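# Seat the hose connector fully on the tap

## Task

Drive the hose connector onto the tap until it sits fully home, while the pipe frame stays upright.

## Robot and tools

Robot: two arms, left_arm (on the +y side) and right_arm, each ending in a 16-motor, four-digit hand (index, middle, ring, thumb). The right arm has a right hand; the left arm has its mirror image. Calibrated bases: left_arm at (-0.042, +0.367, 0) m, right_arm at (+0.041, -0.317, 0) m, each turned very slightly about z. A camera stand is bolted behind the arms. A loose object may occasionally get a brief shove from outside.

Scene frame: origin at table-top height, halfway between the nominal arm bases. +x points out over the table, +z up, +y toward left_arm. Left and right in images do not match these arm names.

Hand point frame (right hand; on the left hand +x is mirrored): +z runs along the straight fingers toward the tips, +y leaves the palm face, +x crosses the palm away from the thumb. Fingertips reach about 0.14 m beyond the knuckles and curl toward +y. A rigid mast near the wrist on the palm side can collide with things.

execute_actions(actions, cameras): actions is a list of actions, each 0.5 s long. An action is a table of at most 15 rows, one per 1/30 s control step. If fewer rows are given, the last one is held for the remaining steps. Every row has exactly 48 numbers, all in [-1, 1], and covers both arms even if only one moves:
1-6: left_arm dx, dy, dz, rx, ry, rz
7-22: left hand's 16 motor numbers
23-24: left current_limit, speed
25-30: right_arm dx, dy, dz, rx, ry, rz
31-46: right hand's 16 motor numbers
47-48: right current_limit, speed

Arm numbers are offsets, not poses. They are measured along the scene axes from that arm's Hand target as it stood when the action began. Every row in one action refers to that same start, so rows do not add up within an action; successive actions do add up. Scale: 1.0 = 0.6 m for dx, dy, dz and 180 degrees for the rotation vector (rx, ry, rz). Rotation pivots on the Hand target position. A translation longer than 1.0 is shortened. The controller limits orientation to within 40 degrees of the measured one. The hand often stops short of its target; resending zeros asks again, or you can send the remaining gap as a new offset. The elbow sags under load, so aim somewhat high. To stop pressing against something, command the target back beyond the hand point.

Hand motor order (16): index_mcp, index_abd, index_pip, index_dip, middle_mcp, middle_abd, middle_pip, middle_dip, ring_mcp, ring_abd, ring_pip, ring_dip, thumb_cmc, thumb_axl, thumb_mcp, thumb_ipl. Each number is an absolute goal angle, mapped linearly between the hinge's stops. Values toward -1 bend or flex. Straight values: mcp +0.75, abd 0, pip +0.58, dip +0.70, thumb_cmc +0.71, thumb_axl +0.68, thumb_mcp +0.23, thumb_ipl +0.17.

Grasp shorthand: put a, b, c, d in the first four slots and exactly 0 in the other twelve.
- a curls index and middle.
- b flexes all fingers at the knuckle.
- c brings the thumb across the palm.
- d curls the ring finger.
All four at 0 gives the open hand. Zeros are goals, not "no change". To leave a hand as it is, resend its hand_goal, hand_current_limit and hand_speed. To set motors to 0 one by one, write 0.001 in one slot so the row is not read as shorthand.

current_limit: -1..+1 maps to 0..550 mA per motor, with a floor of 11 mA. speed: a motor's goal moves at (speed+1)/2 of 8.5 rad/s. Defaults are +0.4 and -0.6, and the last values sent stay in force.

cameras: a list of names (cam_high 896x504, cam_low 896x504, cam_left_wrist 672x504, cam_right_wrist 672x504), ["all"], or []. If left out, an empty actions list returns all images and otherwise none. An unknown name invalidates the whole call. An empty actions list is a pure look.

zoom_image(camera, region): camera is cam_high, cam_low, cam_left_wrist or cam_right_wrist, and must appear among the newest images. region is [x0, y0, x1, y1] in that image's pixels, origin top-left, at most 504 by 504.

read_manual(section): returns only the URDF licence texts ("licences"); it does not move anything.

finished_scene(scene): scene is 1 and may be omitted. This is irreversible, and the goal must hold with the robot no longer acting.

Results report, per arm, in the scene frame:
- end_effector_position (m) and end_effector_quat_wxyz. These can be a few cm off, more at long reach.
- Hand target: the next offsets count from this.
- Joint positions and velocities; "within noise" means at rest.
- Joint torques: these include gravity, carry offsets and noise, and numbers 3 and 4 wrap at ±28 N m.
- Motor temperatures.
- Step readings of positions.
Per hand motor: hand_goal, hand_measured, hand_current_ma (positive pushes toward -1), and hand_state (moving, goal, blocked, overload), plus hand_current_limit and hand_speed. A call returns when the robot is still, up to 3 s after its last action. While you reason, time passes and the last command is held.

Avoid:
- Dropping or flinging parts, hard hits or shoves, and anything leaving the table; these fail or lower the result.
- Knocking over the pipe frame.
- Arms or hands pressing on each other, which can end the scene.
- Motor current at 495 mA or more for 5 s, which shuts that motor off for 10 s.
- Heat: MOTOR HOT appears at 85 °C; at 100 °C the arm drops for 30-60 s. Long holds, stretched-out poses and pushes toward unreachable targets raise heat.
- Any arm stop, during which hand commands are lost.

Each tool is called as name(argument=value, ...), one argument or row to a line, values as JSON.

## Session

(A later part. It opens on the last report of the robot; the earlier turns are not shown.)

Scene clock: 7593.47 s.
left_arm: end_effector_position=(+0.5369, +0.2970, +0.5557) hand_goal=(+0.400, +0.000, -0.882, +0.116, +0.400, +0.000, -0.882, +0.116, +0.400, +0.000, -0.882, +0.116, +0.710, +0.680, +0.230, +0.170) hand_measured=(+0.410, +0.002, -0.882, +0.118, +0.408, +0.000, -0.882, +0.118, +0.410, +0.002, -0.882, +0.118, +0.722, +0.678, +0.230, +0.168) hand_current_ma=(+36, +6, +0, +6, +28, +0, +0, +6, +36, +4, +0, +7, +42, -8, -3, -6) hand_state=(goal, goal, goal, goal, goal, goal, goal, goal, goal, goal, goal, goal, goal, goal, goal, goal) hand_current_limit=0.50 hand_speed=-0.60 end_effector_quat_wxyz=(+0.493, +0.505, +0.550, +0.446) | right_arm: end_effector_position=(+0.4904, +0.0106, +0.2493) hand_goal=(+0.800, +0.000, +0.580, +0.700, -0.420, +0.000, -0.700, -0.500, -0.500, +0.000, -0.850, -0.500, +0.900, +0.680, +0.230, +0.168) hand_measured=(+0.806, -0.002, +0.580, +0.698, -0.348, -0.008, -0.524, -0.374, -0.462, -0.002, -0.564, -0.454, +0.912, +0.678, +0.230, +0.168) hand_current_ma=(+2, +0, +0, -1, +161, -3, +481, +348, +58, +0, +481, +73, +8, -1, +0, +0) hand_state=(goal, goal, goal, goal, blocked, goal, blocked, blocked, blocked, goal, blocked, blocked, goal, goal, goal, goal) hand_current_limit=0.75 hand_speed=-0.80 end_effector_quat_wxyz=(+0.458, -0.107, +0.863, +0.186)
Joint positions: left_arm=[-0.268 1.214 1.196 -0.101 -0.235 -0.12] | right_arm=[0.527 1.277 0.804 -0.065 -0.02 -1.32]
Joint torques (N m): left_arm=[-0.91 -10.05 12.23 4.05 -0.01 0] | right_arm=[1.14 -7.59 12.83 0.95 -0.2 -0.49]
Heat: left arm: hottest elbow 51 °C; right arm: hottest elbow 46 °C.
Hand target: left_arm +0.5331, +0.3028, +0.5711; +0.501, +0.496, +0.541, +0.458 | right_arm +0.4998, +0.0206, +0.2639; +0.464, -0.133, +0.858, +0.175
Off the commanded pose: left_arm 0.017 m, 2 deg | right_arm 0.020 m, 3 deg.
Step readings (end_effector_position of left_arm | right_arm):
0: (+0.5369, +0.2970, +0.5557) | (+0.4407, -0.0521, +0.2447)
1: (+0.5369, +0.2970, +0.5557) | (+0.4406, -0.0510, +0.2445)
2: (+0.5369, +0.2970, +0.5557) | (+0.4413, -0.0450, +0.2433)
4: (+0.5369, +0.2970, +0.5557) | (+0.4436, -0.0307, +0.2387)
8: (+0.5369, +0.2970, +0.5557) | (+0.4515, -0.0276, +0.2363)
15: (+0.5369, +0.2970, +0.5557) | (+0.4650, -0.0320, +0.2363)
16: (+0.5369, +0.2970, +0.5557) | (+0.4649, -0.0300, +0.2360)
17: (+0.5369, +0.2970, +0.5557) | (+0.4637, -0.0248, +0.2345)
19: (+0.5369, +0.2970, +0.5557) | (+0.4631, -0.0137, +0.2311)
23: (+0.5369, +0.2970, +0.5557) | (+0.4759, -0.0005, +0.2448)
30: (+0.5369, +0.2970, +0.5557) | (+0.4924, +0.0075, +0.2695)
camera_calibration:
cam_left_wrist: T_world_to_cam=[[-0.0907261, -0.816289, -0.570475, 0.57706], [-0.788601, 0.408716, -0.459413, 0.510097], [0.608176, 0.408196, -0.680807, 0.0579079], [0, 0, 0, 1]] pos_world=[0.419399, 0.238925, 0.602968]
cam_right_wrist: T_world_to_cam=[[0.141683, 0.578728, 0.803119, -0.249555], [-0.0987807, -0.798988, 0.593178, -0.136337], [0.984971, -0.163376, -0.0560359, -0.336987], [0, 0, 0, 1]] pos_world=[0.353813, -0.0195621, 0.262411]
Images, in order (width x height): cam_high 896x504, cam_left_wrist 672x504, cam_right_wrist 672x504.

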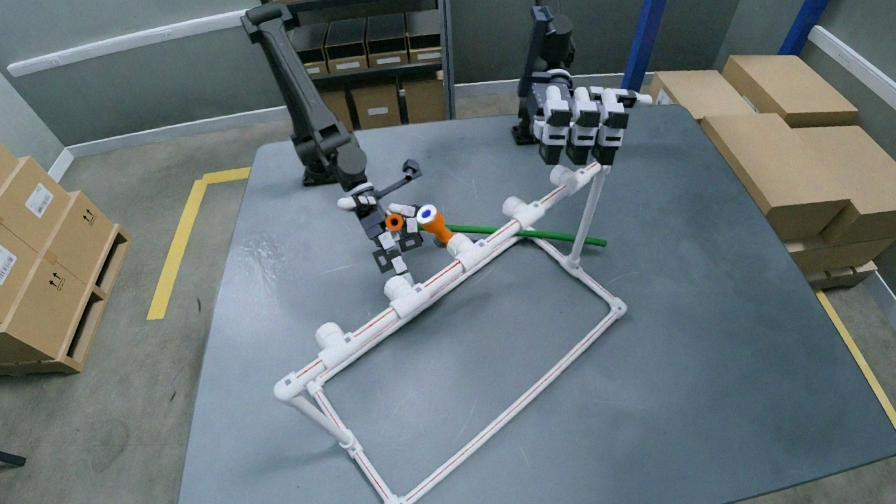

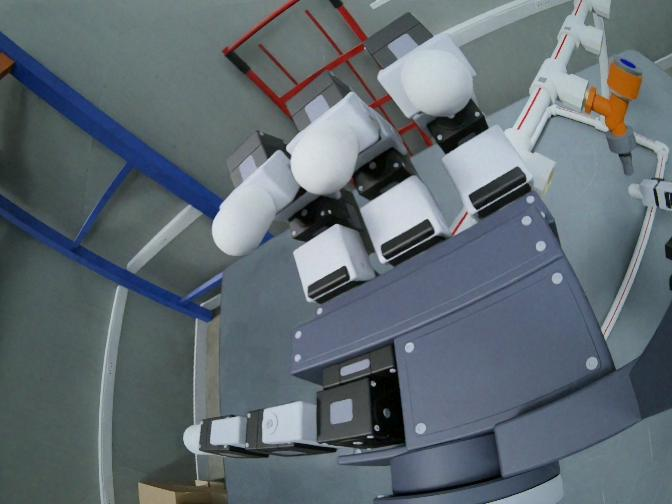

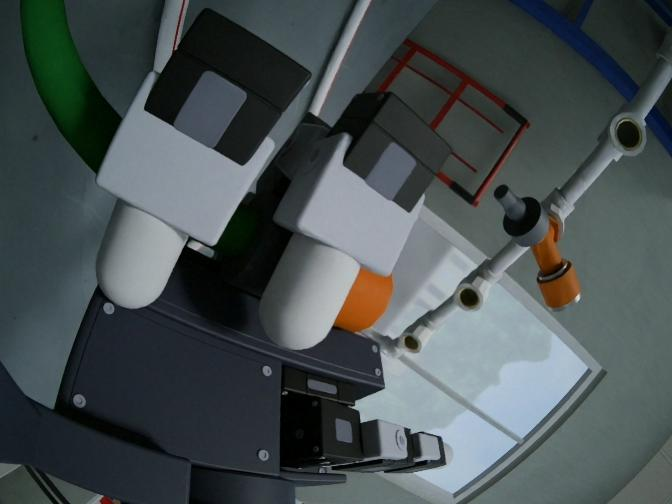

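execute_actions(
  actions=[
    [[0,0,0,0,0,0,0.4,0,-0.883,0.116,0.4,0,-0.883,0.116,0.4,0,-0.883,0.116,0.71,0.68,0.23,0.17,0.5,-0.6,0,0,0,0,0,0,0.8,0,0.58,0.7,-0.42,0,-0.7,-0.5,-0.5,0,-0.85,-0.5,0.9,0.68,0.9,0.168,0.75,-0.8]],
    [[0,0,0,0,0,0,0.4,0,-0.883,0.116,0.4,0,-0.883,0.116,0.4,0,-0.883,0.116,0.71,0.68,0.23,0.17,0.5,-0.6,0.001,0.01,0,0.026,0.007,0.049,0.8,0,0.58,0.7,-0.42,0,-0.7,-0.5,-0.5,0,-0.85,-0.5,0.9,0.68,0.9,0.168,0.75,-0.8],[0,0,0,0,0,0,0.4,0,-0.883,0.116,0.4,0,-0.883,0.116,0.4,0,-0.883,0.116,0.71,0.68,0.23,0.17,0.5,-0.6,0.002,0.02,0,0.053,0.015,0.097,0.8,0,0.58,0.7,-0.42,0,-0.7,-0.5,-0.5,0,-0.85,-0.5,0.9,0.68,0.9,0.168,0.75,-0.8]],
    [[0,0,0,0,0,0,0.4,0,-0.883,0.116,0.4,0,-0.883,0.116,0.4,0,-0.883,0.116,0.71,0.68,0.23,0.17,0.5,-0.6,0.01,0.03,0,0.026,0.007,0.049,0.8,0,0.58,0.7,-0.42,0,-0.7,-0.5,-0.5,0,-0.85,-0.5,0.9,0.68,0.9,0.168,0.75,-0.8],[0,0,0,0,0,0,0.4,0,-0.883,0.116,0.4,0,-0.883,0.116,0.4,0,-0.883,0.116,0.71,0.68,0.23,0.17,0.5,-0.6,0.02,0.06,0,0.053,0.015,0.097,0.8,0,0.58,0.7,-0.42,0,-0.7,-0.5,-0.5,0,-0.85,-0.5,0.9,0.68,0.9,0.168,0.75,-0.8]],
    [[0,0,0,0,0,0,0.4,0,-0.883,0.116,0.4,0,-0.883,0.116,0.4,0,-0.883,0.116,0.71,0.68,0.23,0.17,0.5,-0.6,0.005,0.02,0,0.026,0.007,0.049,0.8,0,0.58,0.7,-0.42,0,-0.7,-0.5,-0.5,0,-0.85,-0.5,0.9,0.68,0.9,0.168,0.75,-0.8],[0,0,0,0,0,0,0.4,0,-0.883,0.116,0.4,0,-0.883,0.116,0.4,0,-0.883,0.116,0.71,0.68,0.23,0.17,0.5,-0.6,0.01,0.03,0,0.053,0.015,0.097,0.8,0,0.58,0.7,-0.42,0,-0.7,-0.5,-0.5,0,-0.85,-0.5,0.9,0.68,0.9,0.168,0.75,-0.8]],
  ],
  cameras=["cam_high", "cam_right_wrist", "cam_left_wrist"],
)

Scene clock: 7921.13 s.
left_arm: end_effector_position=(+0.5369, +0.2970, +0.5557) hand_goal=(+0.400, +0.000, -0.882, +0.116, +0.400, +0.000, -0.882, +0.116, +0.400, +0.000, -0.882, +0.116, +0.710, +0.680, +0.230, +0.170) hand_measured=(+0.410, +0.002, -0.882, +0.118, +0.408, +0.000, -0.882, +0.118, +0.410, +0.002, -0.882, +0.118, +0.722, +0.678, +0.230, +0.168) hand_current_ma=(+36, +6, +0, +6, +28, +0, +0, +6, +36, +4, +0, +7, +42, -8, -3, -6) hand_state=(goal, goal, goal, goal, goal, goal, goal, goal, goal, goal, goal, goal, goal, goal, goal, goal) hand_current_limit=0.50 hand_speed=-0.60 end_effector_quat_wxyz=(+0.493, +0.505, +0.550, +0.446) | right_arm: end_effector_position=(+0.5095, +0.0752, +0.2424) hand_goal=(+0.800, +0.000, +0.580, +0.700, -0.420, +0.000, -0.700, -0.500, -0.500, +0.000, -0.850, -0.500, +0.900, +0.680, +0.900, +0.168) hand_measured=(+0.804, -0.002, +0.580, +0.698, -0.348, -0.006, -0.530, -0.374, -0.462, -0.002, -0.564, -0.454, +0.918, +0.678, +0.834, +0.160) hand_current_ma=(+2, +0, +0, -1, +161, -3, +481, +348, +59, +0, +481, +73, +16, -1, -189, -6) hand_state=(goal, goal, goal, goal, blocked, goal, blocked, blocked, blocked, goal, blocked, blocked, goal, goal, blocked, goal) hand_current_limit=0.75 hand_speed=-0.80 end_effector_quat_wxyz=(+0.273, -0.337, +0.702, +0.565)
Joint positions: left_arm=[-0.268 1.214 1.196 -0.101 -0.235 -0.12] | right_arm=[0.421 1.847 1.204 0.117 -1.135 -1.382]
Joint torques (N m): left_arm=[-0.85 -10.05 12.22 4.03 -0.01 0] | right_arm=[1.61 -14.74 11.73 1.91 -0.62 -0.24]
Motor temperatures (°C): left_arm=[25 32 52 25 25 25] | right_arm=[26 41 58 26 26 25]
Heat: left arm: hottest elbow 52 °C; right arm: hottest elbow 58 °C.
Hand target: left_arm +0.5331, +0.3028, +0.5711; +0.501, +0.496, +0.541, +0.458 | right_arm +0.5191, +0.0864, +0.2638; +0.299, -0.367, +0.674, +0.567
Off the commanded pose: left_arm 0.017 m, 2 deg | right_arm 0.026 m, 6 deg.
led back after a hold (right arm): the arm was led back toward your command in small steps, so it may still be short of it.
Step readings (end_effector_position of left_arm | right_arm):
0: (+0.5369, +0.2970, +0.5557) | (+0.4903, +0.0107, +0.2492)
1: (+0.5369, +0.2970, +0.5557) | (+0.4903, +0.0106, +0.2491)
2: (+0.5369, +0.2970, +0.5557) | (+0.4903, +0.0107, +0.2492)
4: (+0.5369, +0.2970, +0.5557) | (+0.4903, +0.0107, +0.2490)
8: (+0.5369, +0.2970, +0.5557) | (+0.4911, +0.0113, +0.2508)
15: (+0.5369, +0.2970, +0.5557) | (+0.4915, +0.0116, +0.2517)
16: (+0.5369, +0.2970, +0.5557) | (+0.4909, +0.0119, +0.2518)
17: (+0.5369, +0.2970, +0.5557) | (+0.4873, +0.0146, +0.2524)
19: (+0.5369, +0.2970, +0.5557) | (+0.4769, +0.0219, +0.2576)
23: (+0.5369, +0.2970, +0.5557) | (+0.4808, +0.0248, +0.2571)
30: (+0.5369, +0.2970, +0.5557) | (+0.4935, +0.0199, +0.2398)
31: (+0.5369, +0.2970, +0.5557) | (+0.4929, +0.0202, +0.2398) HELD (not all sent) right_arm
32: (+0.5369, +0.2970, +0.5557) | (+0.4929, +0.0202, +0.2398) HELD (not all sent) right_arm
34: (+0.5369, +0.2970, +0.5557) | (+0.4931, +0.0201, +0.2398) HELD (not all sent) right_arm
38: (+0.5369, +0.2970, +0.5557) | (+0.4928, +0.0204, +0.2406)
45: (+0.5369, +0.2970, +0.5557) | (+0.4833, +0.0329, +0.2463)
46: (+0.5369, +0.2970, +0.5557) | (+0.4850, +0.0359, +0.2468)
47: (+0.5369, +0.2970, +0.5557) | (+0.4870, +0.0390, +0.2474)
49: (+0.5369, +0.2970, +0.5557) | (+0.4915, +0.0448, +0.2485)
53: (+0.5369, +0.2970, +0.5557) | (+0.4963, +0.0532, +0.2499)
60: (+0.5369, +0.2970, +0.5557) | (+0.5018, +0.0648, +0.2481)
HELD (not all sent) right_arm: steps 31 to 35.
pose unreachable (right arm): on one or more control steps of this call, first in action 2 (counted from 0), this arm could not follow its commanded pose, so it was not sent that pose on those steps. It may still have moved: this result reports where it is.
cause: moving toward the commanded pose would bring two parts of the arm too close to each other (joints 5 (wrist yaw) and 6 (wrist roll) lie between them).
camera_calibration:
cam_left_wrist: T_world_to_cam=[[-0.0907261, -0.816289, -0.570475, 0.57706], [-0.788601, 0.408716, -0.459413, 0.510097], [0.608176, 0.408196, -0.680807, 0.0579079], [0, 0, 0, 1]] pos_world=[0.419399, 0.238925, 0.602968]
cam_right_wrist: T_world_to_cam=[[-0.0418905, 0.149629, 0.987854, -0.203066], [0.69972, -0.701371, 0.135908, -0.382074], [0.713188, 0.696914, -0.0753176, -0.267241], [0, 0, 0, 1]] pos_world=[0.449431, -0.0513473, 0.232398]
Images, in order (width x height): cam_high 896x504, cam_left_wrist 672x504, cam_right_wrist 672x504.

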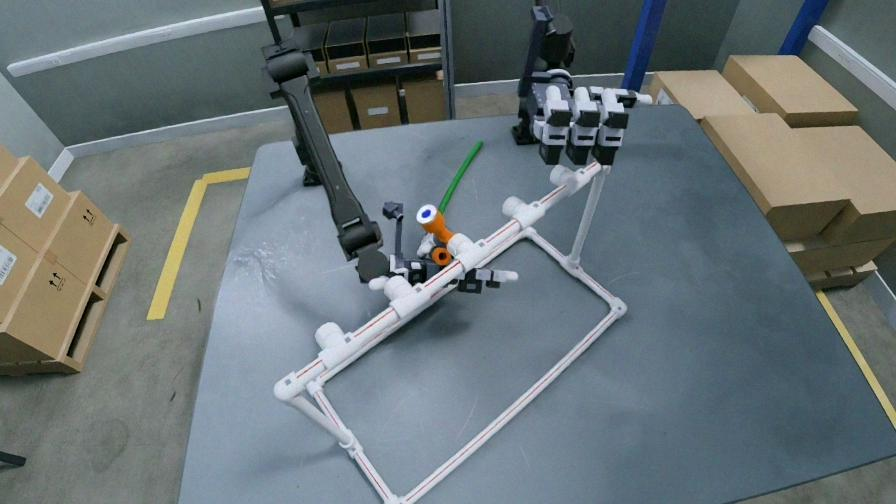

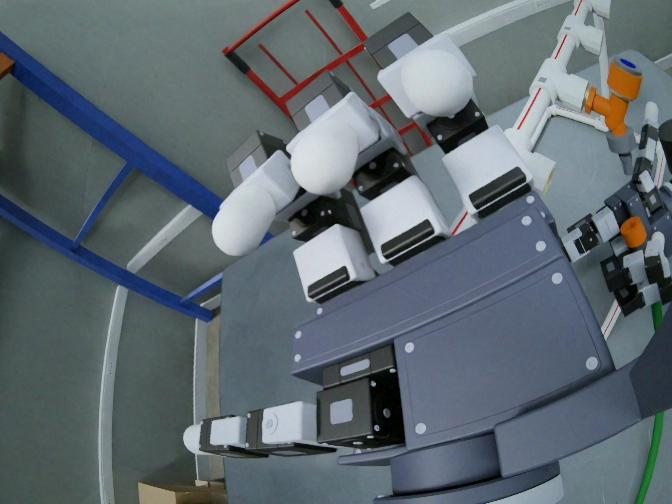

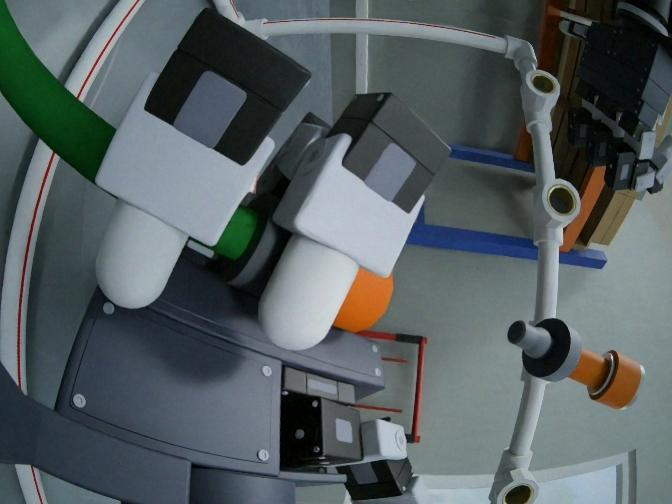

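zoom_image(
  camera="cam_left_wrist",
  region=[560, 40, 672, 300],
)

zoom_image(
  camera="cam_right_wrist",
  region=[300, 220, 660, 440],
)

zoom_image(
  camera="cam_high",
  region=[380, 190, 490, 300],
)

Scaled by 1.938 from the camera's 672x504 image, which has a finer 960x720 frame.

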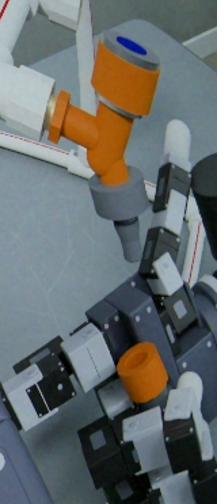

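Scaled by 1.400 from the camera's 672x504 image, which has a finer 960x720 frame.

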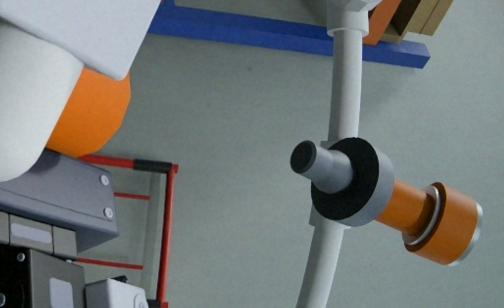

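Scaled by 4.582 from the camera's 896x504 image, which has a finer 1280x720 frame.

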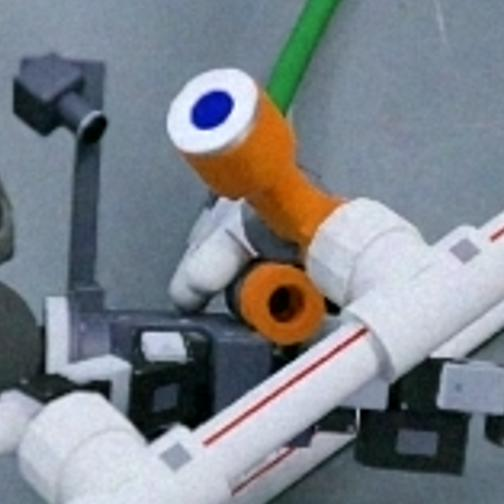

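zoom_image(
  camera="cam_right_wrist",
  region=[480, 290, 600, 390],
)

zoom_image(
  camera="cam_left_wrist",
  region=[590, 100, 672, 270],
)

Scaled by 4.200 from the camera's 672x504 image, which has a finer 960x720 frame.

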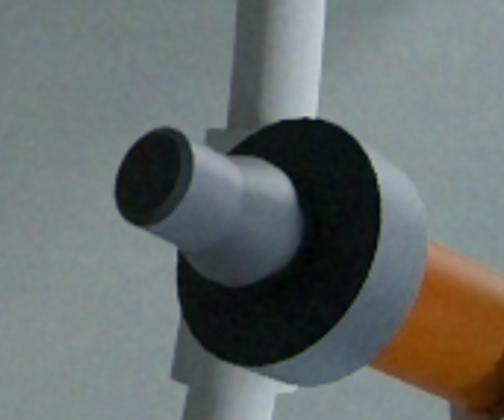

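Scaled by 2.965 from the camera's 672x504 image, which has a finer 960x720 frame.

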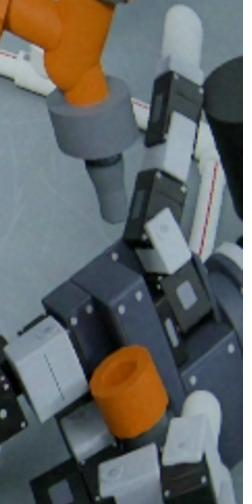

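zoom_image(
  camera="cam_left_wrist",
  region=[616, 210, 656, 250],
)

zoom_image(
  camera="cam_high",
  region=[428, 244, 456, 270],
)

Scaled by 12.600 from the camera's 672x504 image, which has a finer 960x720 frame.

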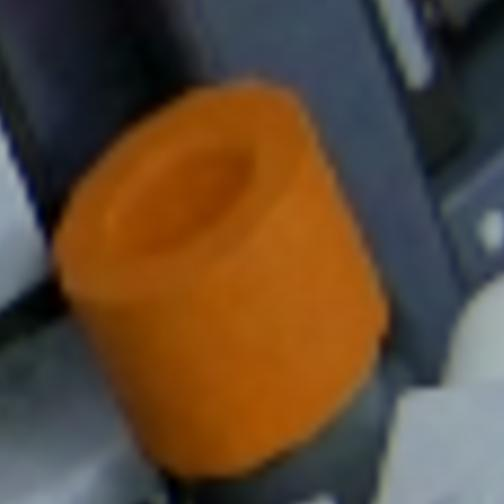

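Scaled by 18.000 from the camera's 896x504 image, which has a finer 1280x720 frame.

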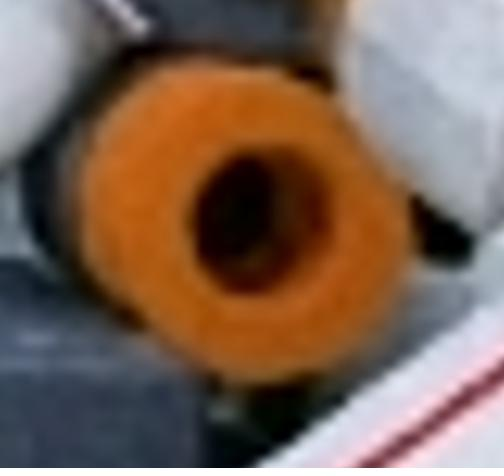

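execute_actions(
  actions=[
    [[0,0,0,0,0,0,0.4,0,-0.883,0.116,0.4,0,-0.883,0.116,0.4,0,-0.883,0.116,0.71,0.68,0.23,0.17,0.5,-0.6,0.006,0.006,-0.006,0.03,-0.055,-0.018,0.8,0,0.58,0.7,-0.42,0,-0.7,-0.5,-0.5,0,-0.85,-0.5,0.9,0.68,0.9,0.168,0.75,-0.8],[0,0,0,0,0,0,0.4,0,-0.883,0.116,0.4,0,-0.883,0.116,0.4,0,-0.883,0.116,0.71,0.68,0.23,0.17,0.5,-0.6,0.012,0.011,-0.011,0.061,-0.111,-0.036,0.8,0,0.58,0.7,-0.42,0,-0.7,-0.5,-0.5,0,-0.85,-0.5,0.9,0.68,0.9,0.168,0.75,-0.8]],
  ],
  cameras=["cam_high", "cam_right_wrist", "cam_left_wrist"],
)

zoom_image(
  camera="cam_right_wrist",
  region=[340, 260, 560, 400],
)

zoom_image(
  camera="cam_left_wrist",
  region=[590, 100, 672, 270],
)

zoom_image(
  camera="cam_high",
  region=[415, 235, 465, 275],
)

Scene clock: 8239.33 s.
left_arm: end_effector_position=(+0.5369, +0.2970, +0.5557) hand_goal=(+0.400, +0.000, -0.882, +0.116, +0.400, +0.000, -0.882, +0.116, +0.400, +0.000, -0.882, +0.116, +0.710, +0.680, +0.230, +0.170) hand_measured=(+0.410, +0.002, -0.882, +0.118, +0.408, +0.000, -0.882, +0.118, +0.410, +0.002, -0.882, +0.118, +0.722, +0.678, +0.230, +0.168) hand_current_ma=(+36, +6, +0, +6, +28, +0, +0, +6, +36, +4, +0, +7, +42, -8, -3, -6) hand_state=(goal, goal, goal, goal, goal, goal, goal, goal, goal, goal, goal, goal, goal, goal, goal, goal) hand_current_limit=0.50 hand_speed=-0.60 end_effector_quat_wxyz=(+0.493, +0.505, +0.550, +0.446) | right_arm: end_effector_position=(+0.5230, +0.0877, +0.2557) hand_goal=(+0.800, +0.000, +0.580, +0.700, -0.420, +0.000, -0.700, -0.500, -0.500, +0.000, -0.850, -0.500, +0.900, +0.680, +0.900, +0.168) hand_measured=(+0.804, -0.002, +0.580, +0.698, -0.348, -0.006, -0.530, -0.374, -0.462, -0.002, -0.564, -0.454, +0.914, +0.674, +0.884, +0.162) hand_current_ma=(+2, +0, +0, -1, +161, -3, +481, +348, +59, +0, +481, +73, +11, -5, -19, -4) hand_state=(goal, goal, goal, goal, blocked, goal, blocked, blocked, blocked, goal, blocked, blocked, goal, goal, goal, goal) hand_current_limit=0.75 hand_speed=-0.80 end_effector_quat_wxyz=(+0.453, -0.381, +0.595, +0.544)
Joint positions: left_arm=[-0.268 1.214 1.196 -0.101 -0.235 -0.12] | right_arm=[0.438 1.93 1.206 0.729 -1.049 -1.26]
Joint torques (N m): left_arm=[-0.79 -10.05 12.23 4.03 -0.01 0] | right_arm=[1.14 -15.38 8.95 2.33 0.15 -0.26]
Motor temperatures (°C): left_arm=[25 32 52 25 25 25] | right_arm=[26 47 61 27 27 24]
Heat: left arm: hottest elbow 52 °C; right arm: hottest elbow 61 °C.
Hand target: left_arm +0.5331, +0.3028, +0.5711; +0.501, +0.496, +0.541, +0.458 | right_arm +0.5263, +0.0930, +0.2574; +0.476, -0.391, +0.574, +0.539
Off the commanded pose: left_arm 0.017 m, 2 deg | right_arm 0.006 m, 4 deg.
Step readings (end_effector_position of left_arm | right_arm):
0: (+0.5369, +0.2970, +0.5557) | (+0.5095, +0.0752, +0.2424)
1: (+0.5369, +0.2970, +0.5557) | (+0.5095, +0.0752, +0.2425)
2: (+0.5369, +0.2970, +0.5557) | (+0.5099, +0.0758, +0.2435)
4: (+0.5369, +0.2970, +0.5557) | (+0.5134, +0.0784, +0.2447)
8: (+0.5369, +0.2970, +0.5557) | (+0.5176, +0.0830, +0.2506)
15: (+0.5369, +0.2970, +0.5557) | (+0.5193, +0.0872, +0.2552)
camera_calibration:
cam_left_wrist: T_world_to_cam=[[-0.0907261, -0.816289, -0.570475, 0.57706], [-0.788601, 0.408716, -0.459413, 0.510097], [0.608176, 0.408196, -0.680807, 0.0579079], [0, 0, 0, 1]] pos_world=[0.419399, 0.238925, 0.602968]
cam_right_wrist: T_world_to_cam=[[-0.401153, -0.0149283, 0.915889, 0.00316774], [0.566325, -0.789918, 0.235171, -0.3325], [0.719967, 0.613031, 0.325332, -0.383193], [0, 0, 0, 1]] pos_world=[0.46546, -0.0276912, 0.199958]
Images, in order (width x height): cam_high 896x504, cam_left_wrist 672x504, cam_right_wrist 672x504.

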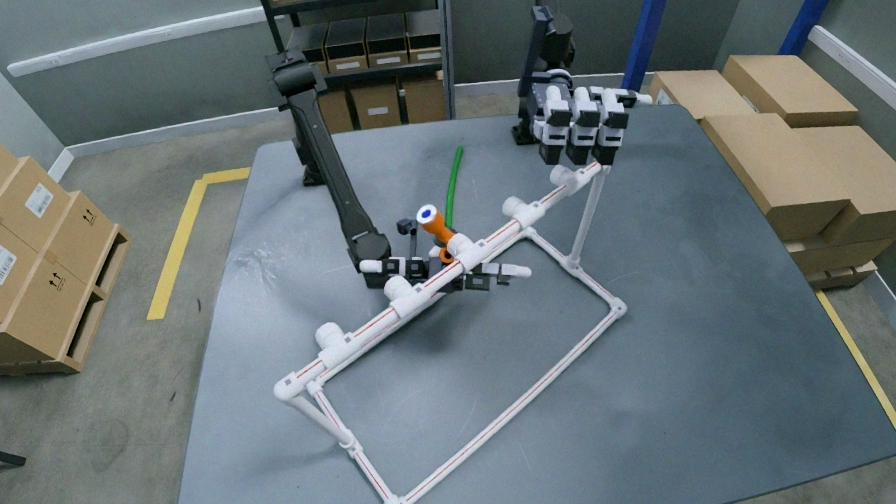

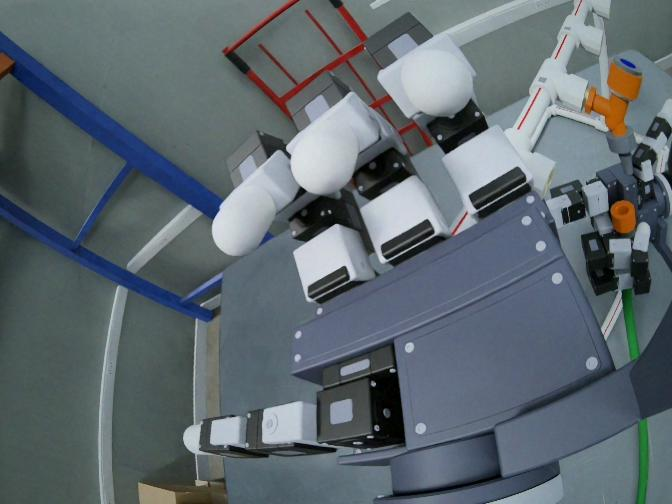

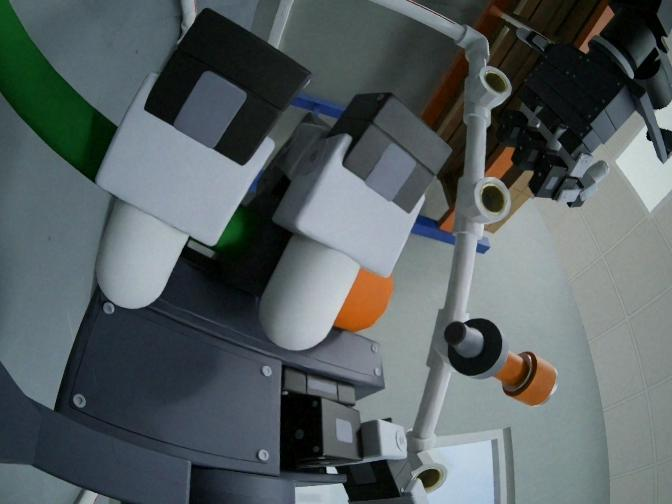

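Scaled by 2.291 from the camera's 672x504 image, which has a finer 960x720 frame.

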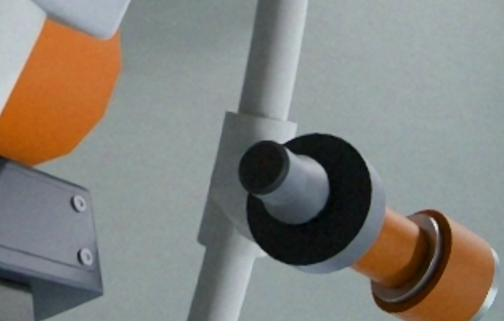

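Scaled by 2.965 from the camera's 672x504 image, which has a finer 960x720 frame.

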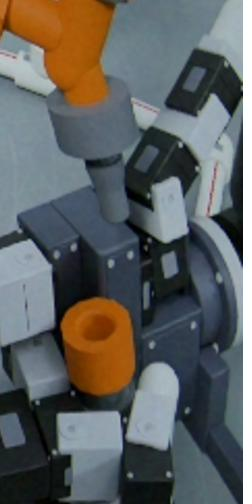

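Scaled by 10.080 from the camera's 896x504 image, which has a finer 1280x720 frame.

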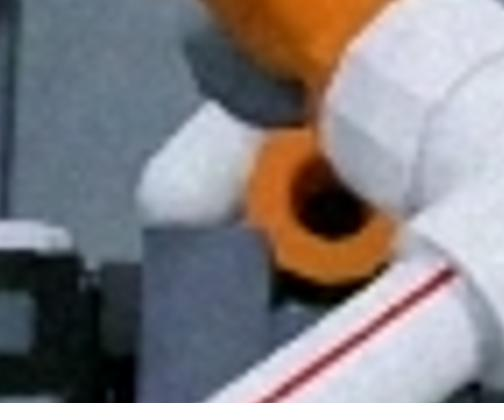

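execute_actions(
  actions=[
    [[0,0,0,0,0,0,0.4,0,-0.883,0.116,0.4,0,-0.883,0.116,0.4,0,-0.883,0.116,0.71,0.68,0.23,0.17,0.5,-0.6,0.007,0.002,0.025,0,0,0,0.8,0,0.58,0.7,-0.42,0,-0.7,-0.5,-0.5,0,-0.85,-0.5,0.9,0.68,0.9,0.168,0.75,-0.8],[0,0,0,0,0,0,0.4,0,-0.883,0.116,0.4,0,-0.883,0.116,0.4,0,-0.883,0.116,0.71,0.68,0.23,0.17,0.5,-0.6,0.014,0.003,0.05,0,0,0,0.8,0,0.58,0.7,-0.42,0,-0.7,-0.5,-0.5,0,-0.85,-0.5,0.9,0.68,0.9,0.168,0.75,-0.8]],
  ],
  cameras=["cam_high", "cam_right_wrist", "cam_left_wrist"],
)

zoom_image(
  camera="cam_right_wrist",
  region=[340, 240, 500, 360],
)

zoom_image(
  camera="cam_left_wrist",
  region=[590, 100, 672, 250],
)

Scene clock: 8356.80 s.
left_arm: end_effector_position=(+0.5369, +0.2970, +0.5557) hand_goal=(+0.400, +0.000, -0.882, +0.116, +0.400, +0.000, -0.882, +0.116, +0.400, +0.000, -0.882, +0.116, +0.710, +0.680, +0.230, +0.170) hand_measured=(+0.410, +0.002, -0.882, +0.118, +0.408, +0.000, -0.882, +0.118, +0.410, +0.002, -0.882, +0.118, +0.722, +0.678, +0.230, +0.168) hand_current_ma=(+36, +6, +0, +6, +28, +0, +0, +6, +36, +4, +0, +7, +42, -8, -3, -6) hand_state=(goal, goal, goal, goal, goal, goal, goal, goal, goal, goal, goal, goal, goal, goal, goal, goal) hand_current_limit=0.50 hand_speed=-0.60 end_effector_quat_wxyz=(+0.493, +0.505, +0.550, +0.446) | right_arm: end_effector_position=(+0.5267, +0.0887, +0.2608) hand_goal=(+0.800, +0.000, +0.580, +0.700, -0.420, +0.000, -0.700, -0.500, -0.500, +0.000, -0.850, -0.500, +0.900, +0.680, +0.900, +0.168) hand_measured=(+0.804, -0.002, +0.580, +0.698, -0.348, -0.006, -0.530, -0.374, -0.462, -0.002, -0.564, -0.454, +0.914, +0.674, +0.900, +0.166) hand_current_ma=(+2, +0, +0, -1, +161, -3, +481, +348, +59, +0, +481, +73, +11, -5, +0, -1) hand_state=(goal, goal, goal, goal, blocked, goal, blocked, blocked, blocked, goal, blocked, blocked, goal, goal, goal, goal) hand_current_limit=0.75 hand_speed=-0.80 end_effector_quat_wxyz=(+0.450, -0.375, +0.597, +0.547)
Joint positions: left_arm=[-0.268 1.214 1.196 -0.101 -0.235 -0.12] | right_arm=[0.438 1.93 1.217 0.722 -1.047 -1.242]
Joint torques (N m): left_arm=[-0.79 -10.11 12.23 4.03 -0.01 -0.01] | right_arm=[1.03 -17.55 11.6 0.87 0.19 -0.14]
Motor temperatures (°C): left_arm=[25 31 53 25 25 25] | right_arm=[26 45 52 27 26 24]
Heat: left arm: hottest elbow 53 °C; right arm: hottest elbow 52 °C.
Hand target: left_arm +0.5331, +0.3028, +0.5711; +0.501, +0.496, +0.541, +0.458 | right_arm +0.5347, +0.0948, +0.2873; +0.477, -0.391, +0.574, +0.539
Off the commanded pose: left_arm 0.017 m, 2 deg | right_arm 0.028 m, 4 deg.
Step readings (end_effector_position of left_arm | right_arm):
0: (+0.5369, +0.2970, +0.5557) | (+0.5230, +0.0877, +0.2557)
1: (+0.5369, +0.2970, +0.5557) | (+0.5230, +0.0877, +0.2558)
2: (+0.5369, +0.2970, +0.5557) | (+0.5232, +0.0877, +0.2559)
4: (+0.5369, +0.2970, +0.5557) | (+0.5235, +0.0878, +0.2562)
8: (+0.5369, +0.2970, +0.5557) | (+0.5245, +0.0880, +0.2576)
15: (+0.5369, +0.2970, +0.5557) | (+0.5265, +0.0887, +0.2607)
camera_calibration:
cam_left_wrist: T_world_to_cam=[[-0.0907261, -0.816289, -0.570475, 0.57706], [-0.788601, 0.408716, -0.459413, 0.510097], [0.608176, 0.408196, -0.680807, 0.0579079], [0, 0, 0, 1]] pos_world=[0.419399, 0.238925, 0.602968]
cam_right_wrist: T_world_to_cam=[[-0.388027, -0.0180118, 0.921472, -0.008064], [0.568158, -0.791912, 0.223769, -0.33275], [0.725694, 0.61037, 0.317517, -0.388894], [0, 0, 0, 1]] pos_world=[0.468143, -0.0262847, 0.20537]
Images, in order (width x height): cam_high 896x504, cam_left_wrist 672x504, cam_right_wrist 672x504.

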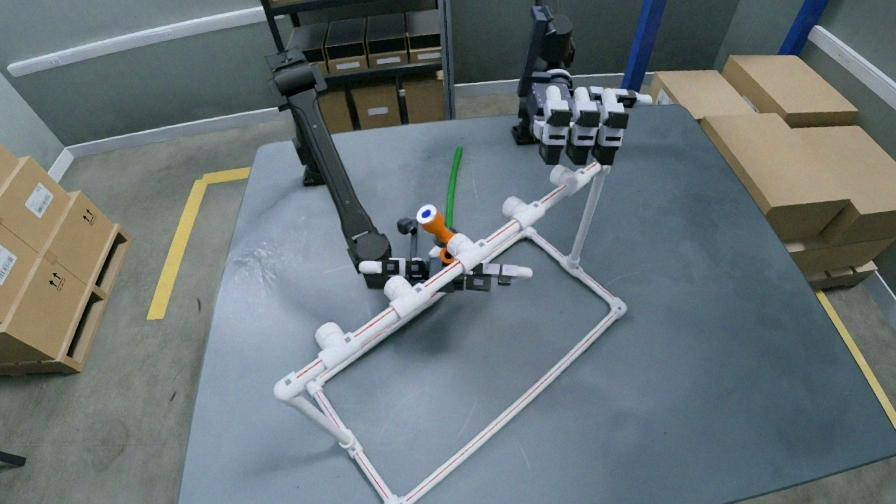

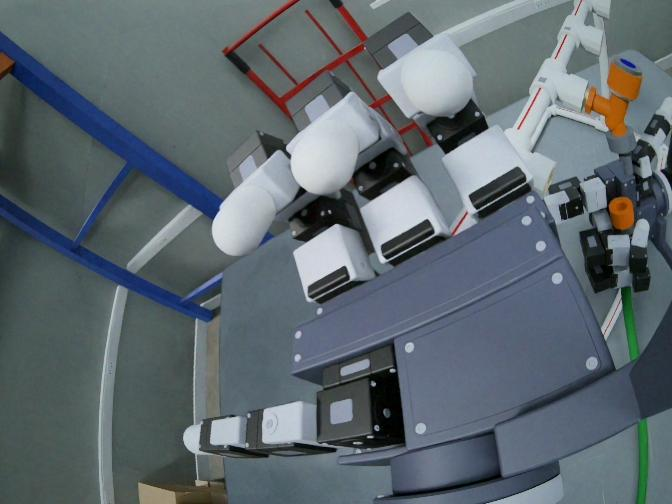

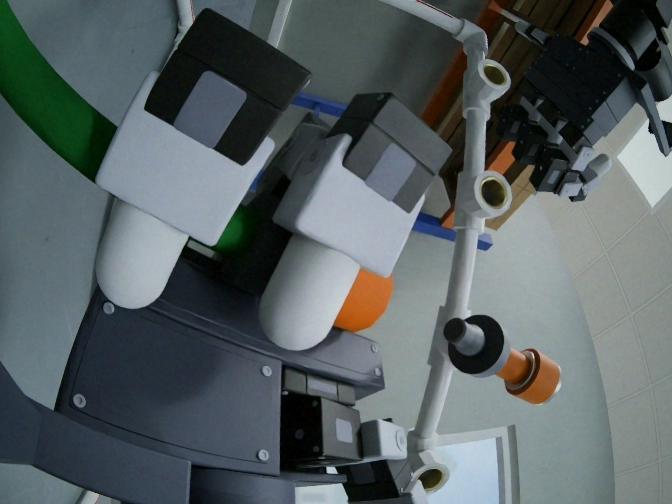

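Scaled by 3.150 from the camera's 672x504 image, which has a finer 960x720 frame.

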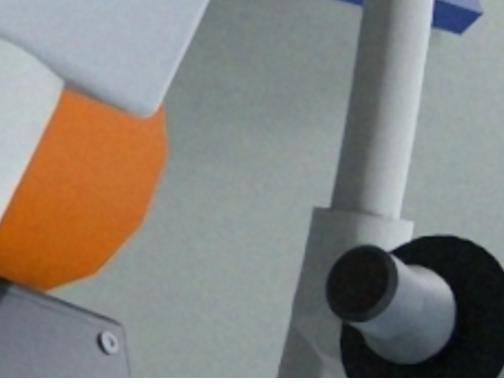

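Scaled by 3.360 from the camera's 672x504 image, which has a finer 960x720 frame.

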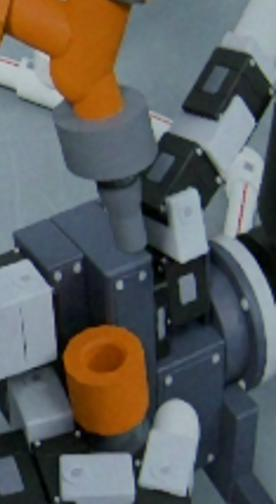

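execute_actions(
  actions=[
    [[0,0,0,0,0,0,0.4,0,-0.883,0.116,0.4,0,-0.883,0.116,0.4,0,-0.883,0.116,0.71,0.68,0.23,0.17,0.5,-0.6,0.01,-0.001,0.035,0,0,0,0.8,0,0.58,0.7,-0.42,0,-0.7,-0.5,-0.5,0,-0.85,-0.5,0.9,0.68,0.9,0.168,0.75,-0.8],[0,0,0,0,0,0,0.4,0,-0.883,0.116,0.4,0,-0.883,0.116,0.4,0,-0.883,0.116,0.71,0.68,0.23,0.17,0.5,-0.6,0.019,-0.002,0.07,0,0,0,0.8,0,0.58,0.7,-0.42,0,-0.7,-0.5,-0.5,0,-0.85,-0.5,0.9,0.68,0.9,0.168,0.75,-0.8]],
  ],
  cameras=["cam_right_wrist", "cam_left_wrist"],
)

zoom_image(
  camera="cam_right_wrist",
  region=[340, 240, 500, 360],
)

zoom_image(
  camera="cam_left_wrist",
  region=[590, 100, 672, 250],
)

Scene clock: 8383.83 s.
left_arm: end_effector_position=(+0.5369, +0.2970, +0.5557) hand_goal=(+0.400, +0.000, -0.882, +0.116, +0.400, +0.000, -0.882, +0.116, +0.400, +0.000, -0.882, +0.116, +0.710, +0.680, +0.230, +0.170) hand_measured=(+0.410, +0.002, -0.882, +0.118, +0.408, +0.000, -0.882, +0.118, +0.410, +0.002, -0.882, +0.118, +0.722, +0.678, +0.230, +0.168) hand_current_ma=(+36, +6, +0, +6, +28, +0, +0, +6, +36, +4, +0, +7, +42, -8, -3, -6) hand_state=(goal, goal, goal, goal, goal, goal, goal, goal, goal, goal, goal, goal, goal, goal, goal, goal) hand_current_limit=0.50 hand_speed=-0.60 end_effector_quat_wxyz=(+0.493, +0.505, +0.550, +0.446) | right_arm: end_effector_position=(+0.5370, +0.0931, +0.3032) hand_goal=(+0.800, +0.000, +0.580, +0.700, -0.420, +0.000, -0.700, -0.500, -0.500, +0.000, -0.850, -0.500, +0.900, +0.680, +0.900, +0.168) hand_measured=(+0.804, -0.002, +0.580, +0.698, -0.348, -0.006, -0.530, -0.374, -0.462, -0.002, -0.564, -0.454, +0.914, +0.674, +0.900, +0.166) hand_current_ma=(+2, +0, +0, -1, +161, -3, +481, +348, +59, +0, +481, +73, +11, -5, +0, +0) hand_state=(goal, goal, goal, goal, blocked, goal, blocked, blocked, blocked, goal, blocked, blocked, goal, goal, goal, goal) hand_current_limit=0.75 hand_speed=-0.80 end_effector_quat_wxyz=(+0.450, -0.377, +0.595, +0.549)
Joint positions: left_arm=[-0.268 1.214 1.196 -0.101 -0.235 -0.12] | right_arm=[0.438 1.889 1.288 0.616 -1.051 -1.239]
Joint torques (N m): left_arm=[-0.79 -10.05 12.25 4.03 -0.01 0] | right_arm=[0.21 -17.55 12.07 0.95 0 -0.15]
Heat: left arm: hottest elbow 53 °C; right arm: hottest elbow 53 °C.
Hand target: left_arm +0.5331, +0.3028, +0.5711; +0.501, +0.496, +0.541, +0.458 | right_arm +0.5460, +0.0936, +0.3293; +0.476, -0.391, +0.574, +0.539
Off the commanded pose: left_arm 0.017 m, 2 deg | right_arm 0.028 m, 4 deg.
Step readings (end_effector_position of left_arm | right_arm):
0: (+0.5369, +0.2970, +0.5557) | (+0.5267, +0.0887, +0.2608)
1: (+0.5369, +0.2970, +0.5557) | (+0.5267, +0.0887, +0.2608)
2: (+0.5369, +0.2970, +0.5557) | (+0.5272, +0.0889, +0.2609)
4: (+0.5369, +0.2970, +0.5557) | (+0.5298, +0.0900, +0.2625)
8: (+0.5369, +0.2970, +0.5557) | (+0.5342, +0.0919, +0.2751)
15: (+0.5369, +0.2970, +0.5557) | (+0.5361, +0.0927, +0.3012)
camera_calibration:
cam_left_wrist: T_world_to_cam=[[-0.0907261, -0.816289, -0.570475, 0.57706], [-0.788601, 0.408716, -0.459413, 0.510097], [0.608176, 0.408196, -0.680807, 0.0579079], [0, 0, 0, 1]] pos_world=[0.419399, 0.238925, 0.602968]
cam_right_wrist: T_world_to_cam=[[-0.390708, -0.0220786, 0.92025, -0.0408108], [0.571145, -0.789825, 0.22354, -0.346312], [0.721901, 0.612935, 0.321201, -0.411847], [0, 0, 0, 1]] pos_world=[0.479162, -0.0219915, 0.247256]
Images, in order (width x height): cam_left_wrist 672x504, cam_right_wrist 672x504.

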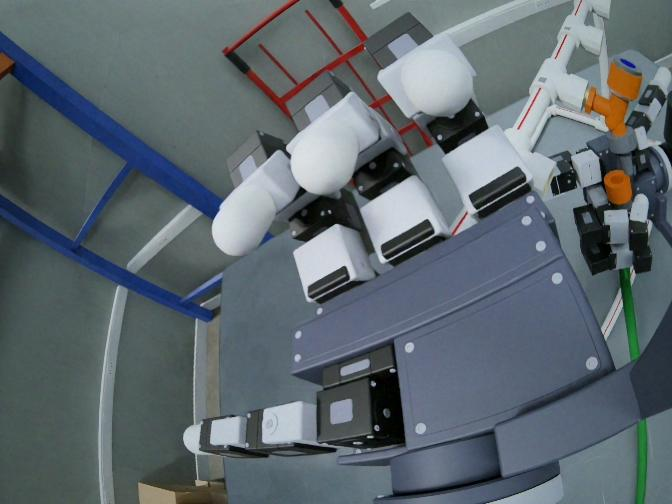

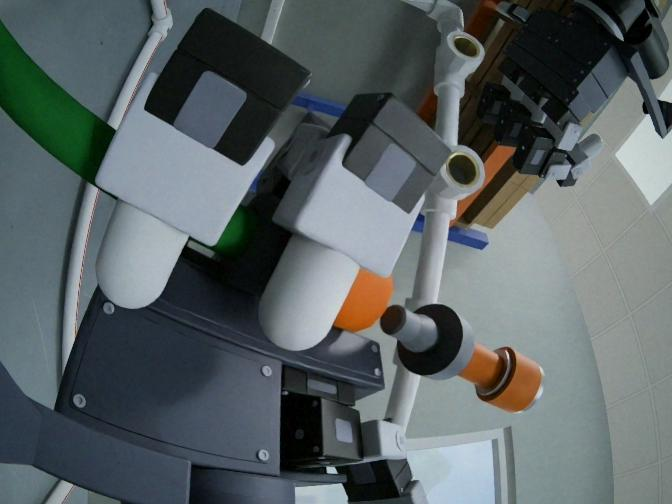

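Scaled by 3.150 from the camera's 672x504 image, which has a finer 960x720 frame.

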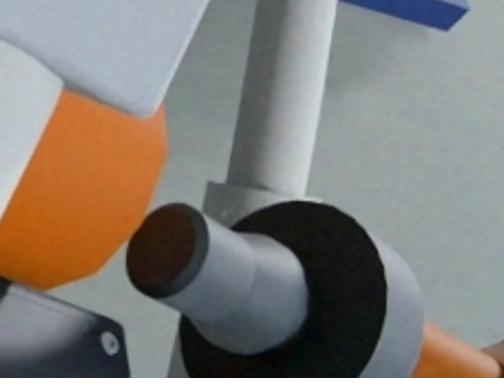

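Scaled by 3.360 from the camera's 672x504 image, which has a finer 960x720 frame.

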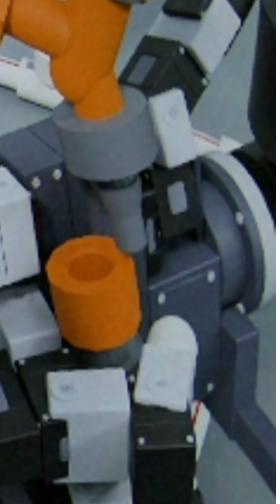

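execute_actions(
  actions=[
    [[0,0,0,0,0,0,0.4,0,-0.883,0.116,0.4,0,-0.883,0.116,0.4,0,-0.883,0.116,0.71,0.68,0.23,0.17,0.5,-0.6,-0.007,-0.012,-0.003,0,0,0,0.8,0,0.58,0.7,-0.42,0,-0.7,-0.5,-0.5,0,-0.85,-0.5,0.9,0.68,0.9,0.168,0.75,-0.8],[0,0,0,0,0,0,0.4,0,-0.883,0.116,0.4,0,-0.883,0.116,0.4,0,-0.883,0.116,0.71,0.68,0.23,0.17,0.5,-0.6,-0.015,-0.023,-0.005,0,0,0,0.8,0,0.58,0.7,-0.42,0,-0.7,-0.5,-0.5,0,-0.85,-0.5,0.9,0.68,0.9,0.168,0.75,-0.8]],
  ],
  cameras=["cam_high", "cam_right_wrist", "cam_left_wrist"],
)

zoom_image(
  camera="cam_right_wrist",
  region=[340, 240, 500, 360],
)

zoom_image(
  camera="cam_left_wrist",
  region=[590, 100, 672, 250],
)

zoom_image(
  camera="cam_high",
  region=[405, 195, 475, 275],
)

Scene clock: 8508.50 s.
left_arm: end_effector_position=(+0.5369, +0.2970, +0.5557) hand_goal=(+0.400, +0.000, -0.882, +0.116, +0.400, +0.000, -0.882, +0.116, +0.400, +0.000, -0.882, +0.116, +0.710, +0.680, +0.230, +0.170) hand_measured=(+0.410, +0.002, -0.882, +0.118, +0.408, +0.000, -0.882, +0.118, +0.410, +0.002, -0.882, +0.118, +0.722, +0.678, +0.230, +0.168) hand_current_ma=(+36, +6, +0, +6, +28, +0, +0, +6, +36, +4, +0, +7, +42, -8, -3, -6) hand_state=(goal, goal, goal, goal, goal, goal, goal, goal, goal, goal, goal, goal, goal, goal, goal, goal) hand_current_limit=0.50 hand_speed=-0.60 end_effector_quat_wxyz=(+0.493, +0.505, +0.550, +0.446) | right_arm: end_effector_position=(+0.5384, +0.0854, +0.3070) hand_goal=(+0.800, +0.000, +0.580, +0.700, -0.420, +0.000, -0.700, -0.500, -0.500, +0.000, -0.850, -0.500, +0.900, +0.680, +0.900, +0.168) hand_measured=(+0.804, -0.002, +0.580, +0.698, -0.348, -0.006, -0.530, -0.374, -0.462, -0.002, -0.564, -0.454, +0.914, +0.674, +0.900, +0.166) hand_current_ma=(+2, +0, +0, -1, +161, -2, +481, +348, +59, +0, +481, +73, +11, -5, +0, +0) hand_state=(goal, goal, goal, goal, blocked, goal, blocked, blocked, blocked, goal, blocked, blocked, goal, goal, goal, goal) hand_current_limit=0.75 hand_speed=-0.80 end_effector_quat_wxyz=(+0.452, -0.379, +0.593, +0.549)
Joint positions: left_arm=[-0.268 1.214 1.196 -0.101 -0.235 -0.12] | right_arm=[0.425 1.883 1.288 0.616 -1.067 -1.239]
Joint torques (N m): left_arm=[-0.79 -10.05 12.22 4.04 -0.01 0] | right_arm=[0.67 -18.84 8.44 1.74 -0.01 -0.16]
Motor temperatures (°C): left_arm=[25 31 53 25 25 25] | right_arm=[26 50 62 26 25 24]
Heat: left arm: hottest elbow 53 °C; right arm: hottest elbow 62 °C.
Hand target: left_arm +0.5331, +0.3028, +0.5711; +0.501, +0.496, +0.541, +0.458 | right_arm +0.5369, +0.0800, +0.3262; +0.476, -0.391, +0.574, +0.539
Off the commanded pose: left_arm 0.017 m, 2 deg | right_arm 0.020 m, 4 deg.
Step readings (end_effector_position of left_arm | right_arm):
0: (+0.5369, +0.2970, +0.5557) | (+0.5370, +0.0931, +0.3032)
1: (+0.5369, +0.2970, +0.5557) | (+0.5370, +0.0931, +0.3032)
2: (+0.5369, +0.2970, +0.5557) | (+0.5367, +0.0930, +0.3032)
4: (+0.5369, +0.2970, +0.5557) | (+0.5361, +0.0924, +0.3032)
8: (+0.5369, +0.2970, +0.5557) | (+0.5368, +0.0895, +0.3036)
15: (+0.5369, +0.2970, +0.5557) | (+0.5387, +0.0855, +0.3063)
camera_calibration:
cam_left_wrist: T_world_to_cam=[[-0.0907261, -0.816289, -0.570475, 0.57706], [-0.788601, 0.408716, -0.459413, 0.510097], [0.608176, 0.408196, -0.680807, 0.0579079], [0, 0, 0, 1]] pos_world=[0.419399, 0.238925, 0.602968]
cam_right_wrist: T_world_to_cam=[[-0.396255, -0.0251838, 0.917795, -0.0399319], [0.571906, -0.78878, 0.225275, -0.355106], [0.718265, 0.614159, 0.326961, -0.409196], [0, 0, 0, 1]] pos_world=[0.481176, -0.0297948, 0.250437]
Images, in order (width x height): cam_high 896x504, cam_left_wrist 672x504, cam_right_wrist 672x504.

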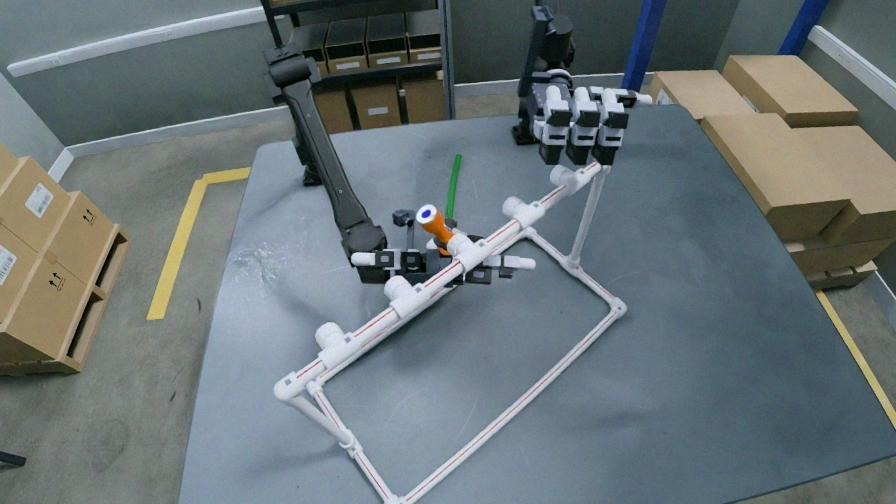

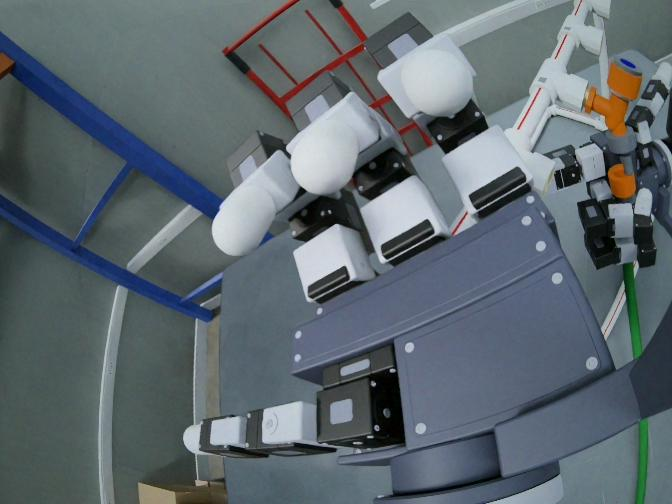

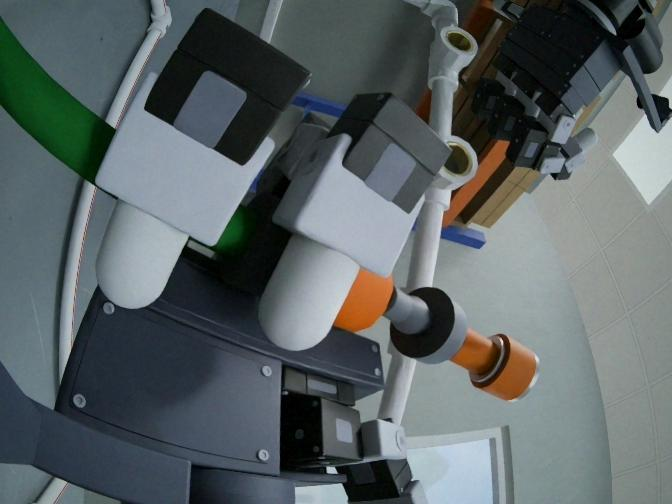

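Scaled by 3.150 from the camera's 672x504 image, which has a finer 960x720 frame.

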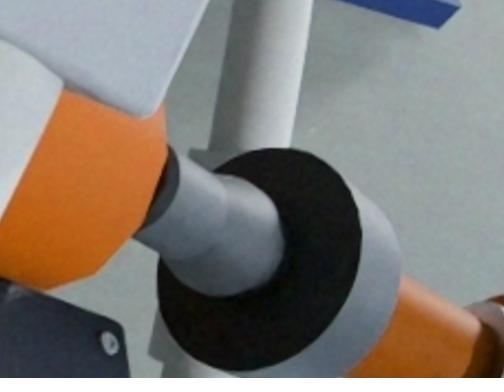

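Scaled by 3.360 from the camera's 672x504 image, which has a finer 960x720 frame.

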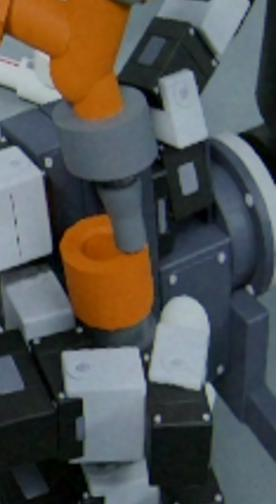

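Scaled by 6.300 from the camera's 896x504 image, which has a finer 1280x720 frame.

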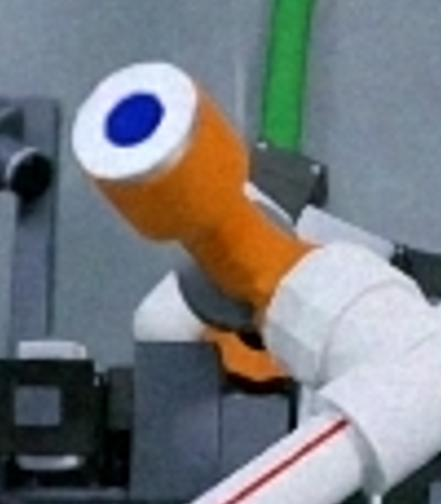

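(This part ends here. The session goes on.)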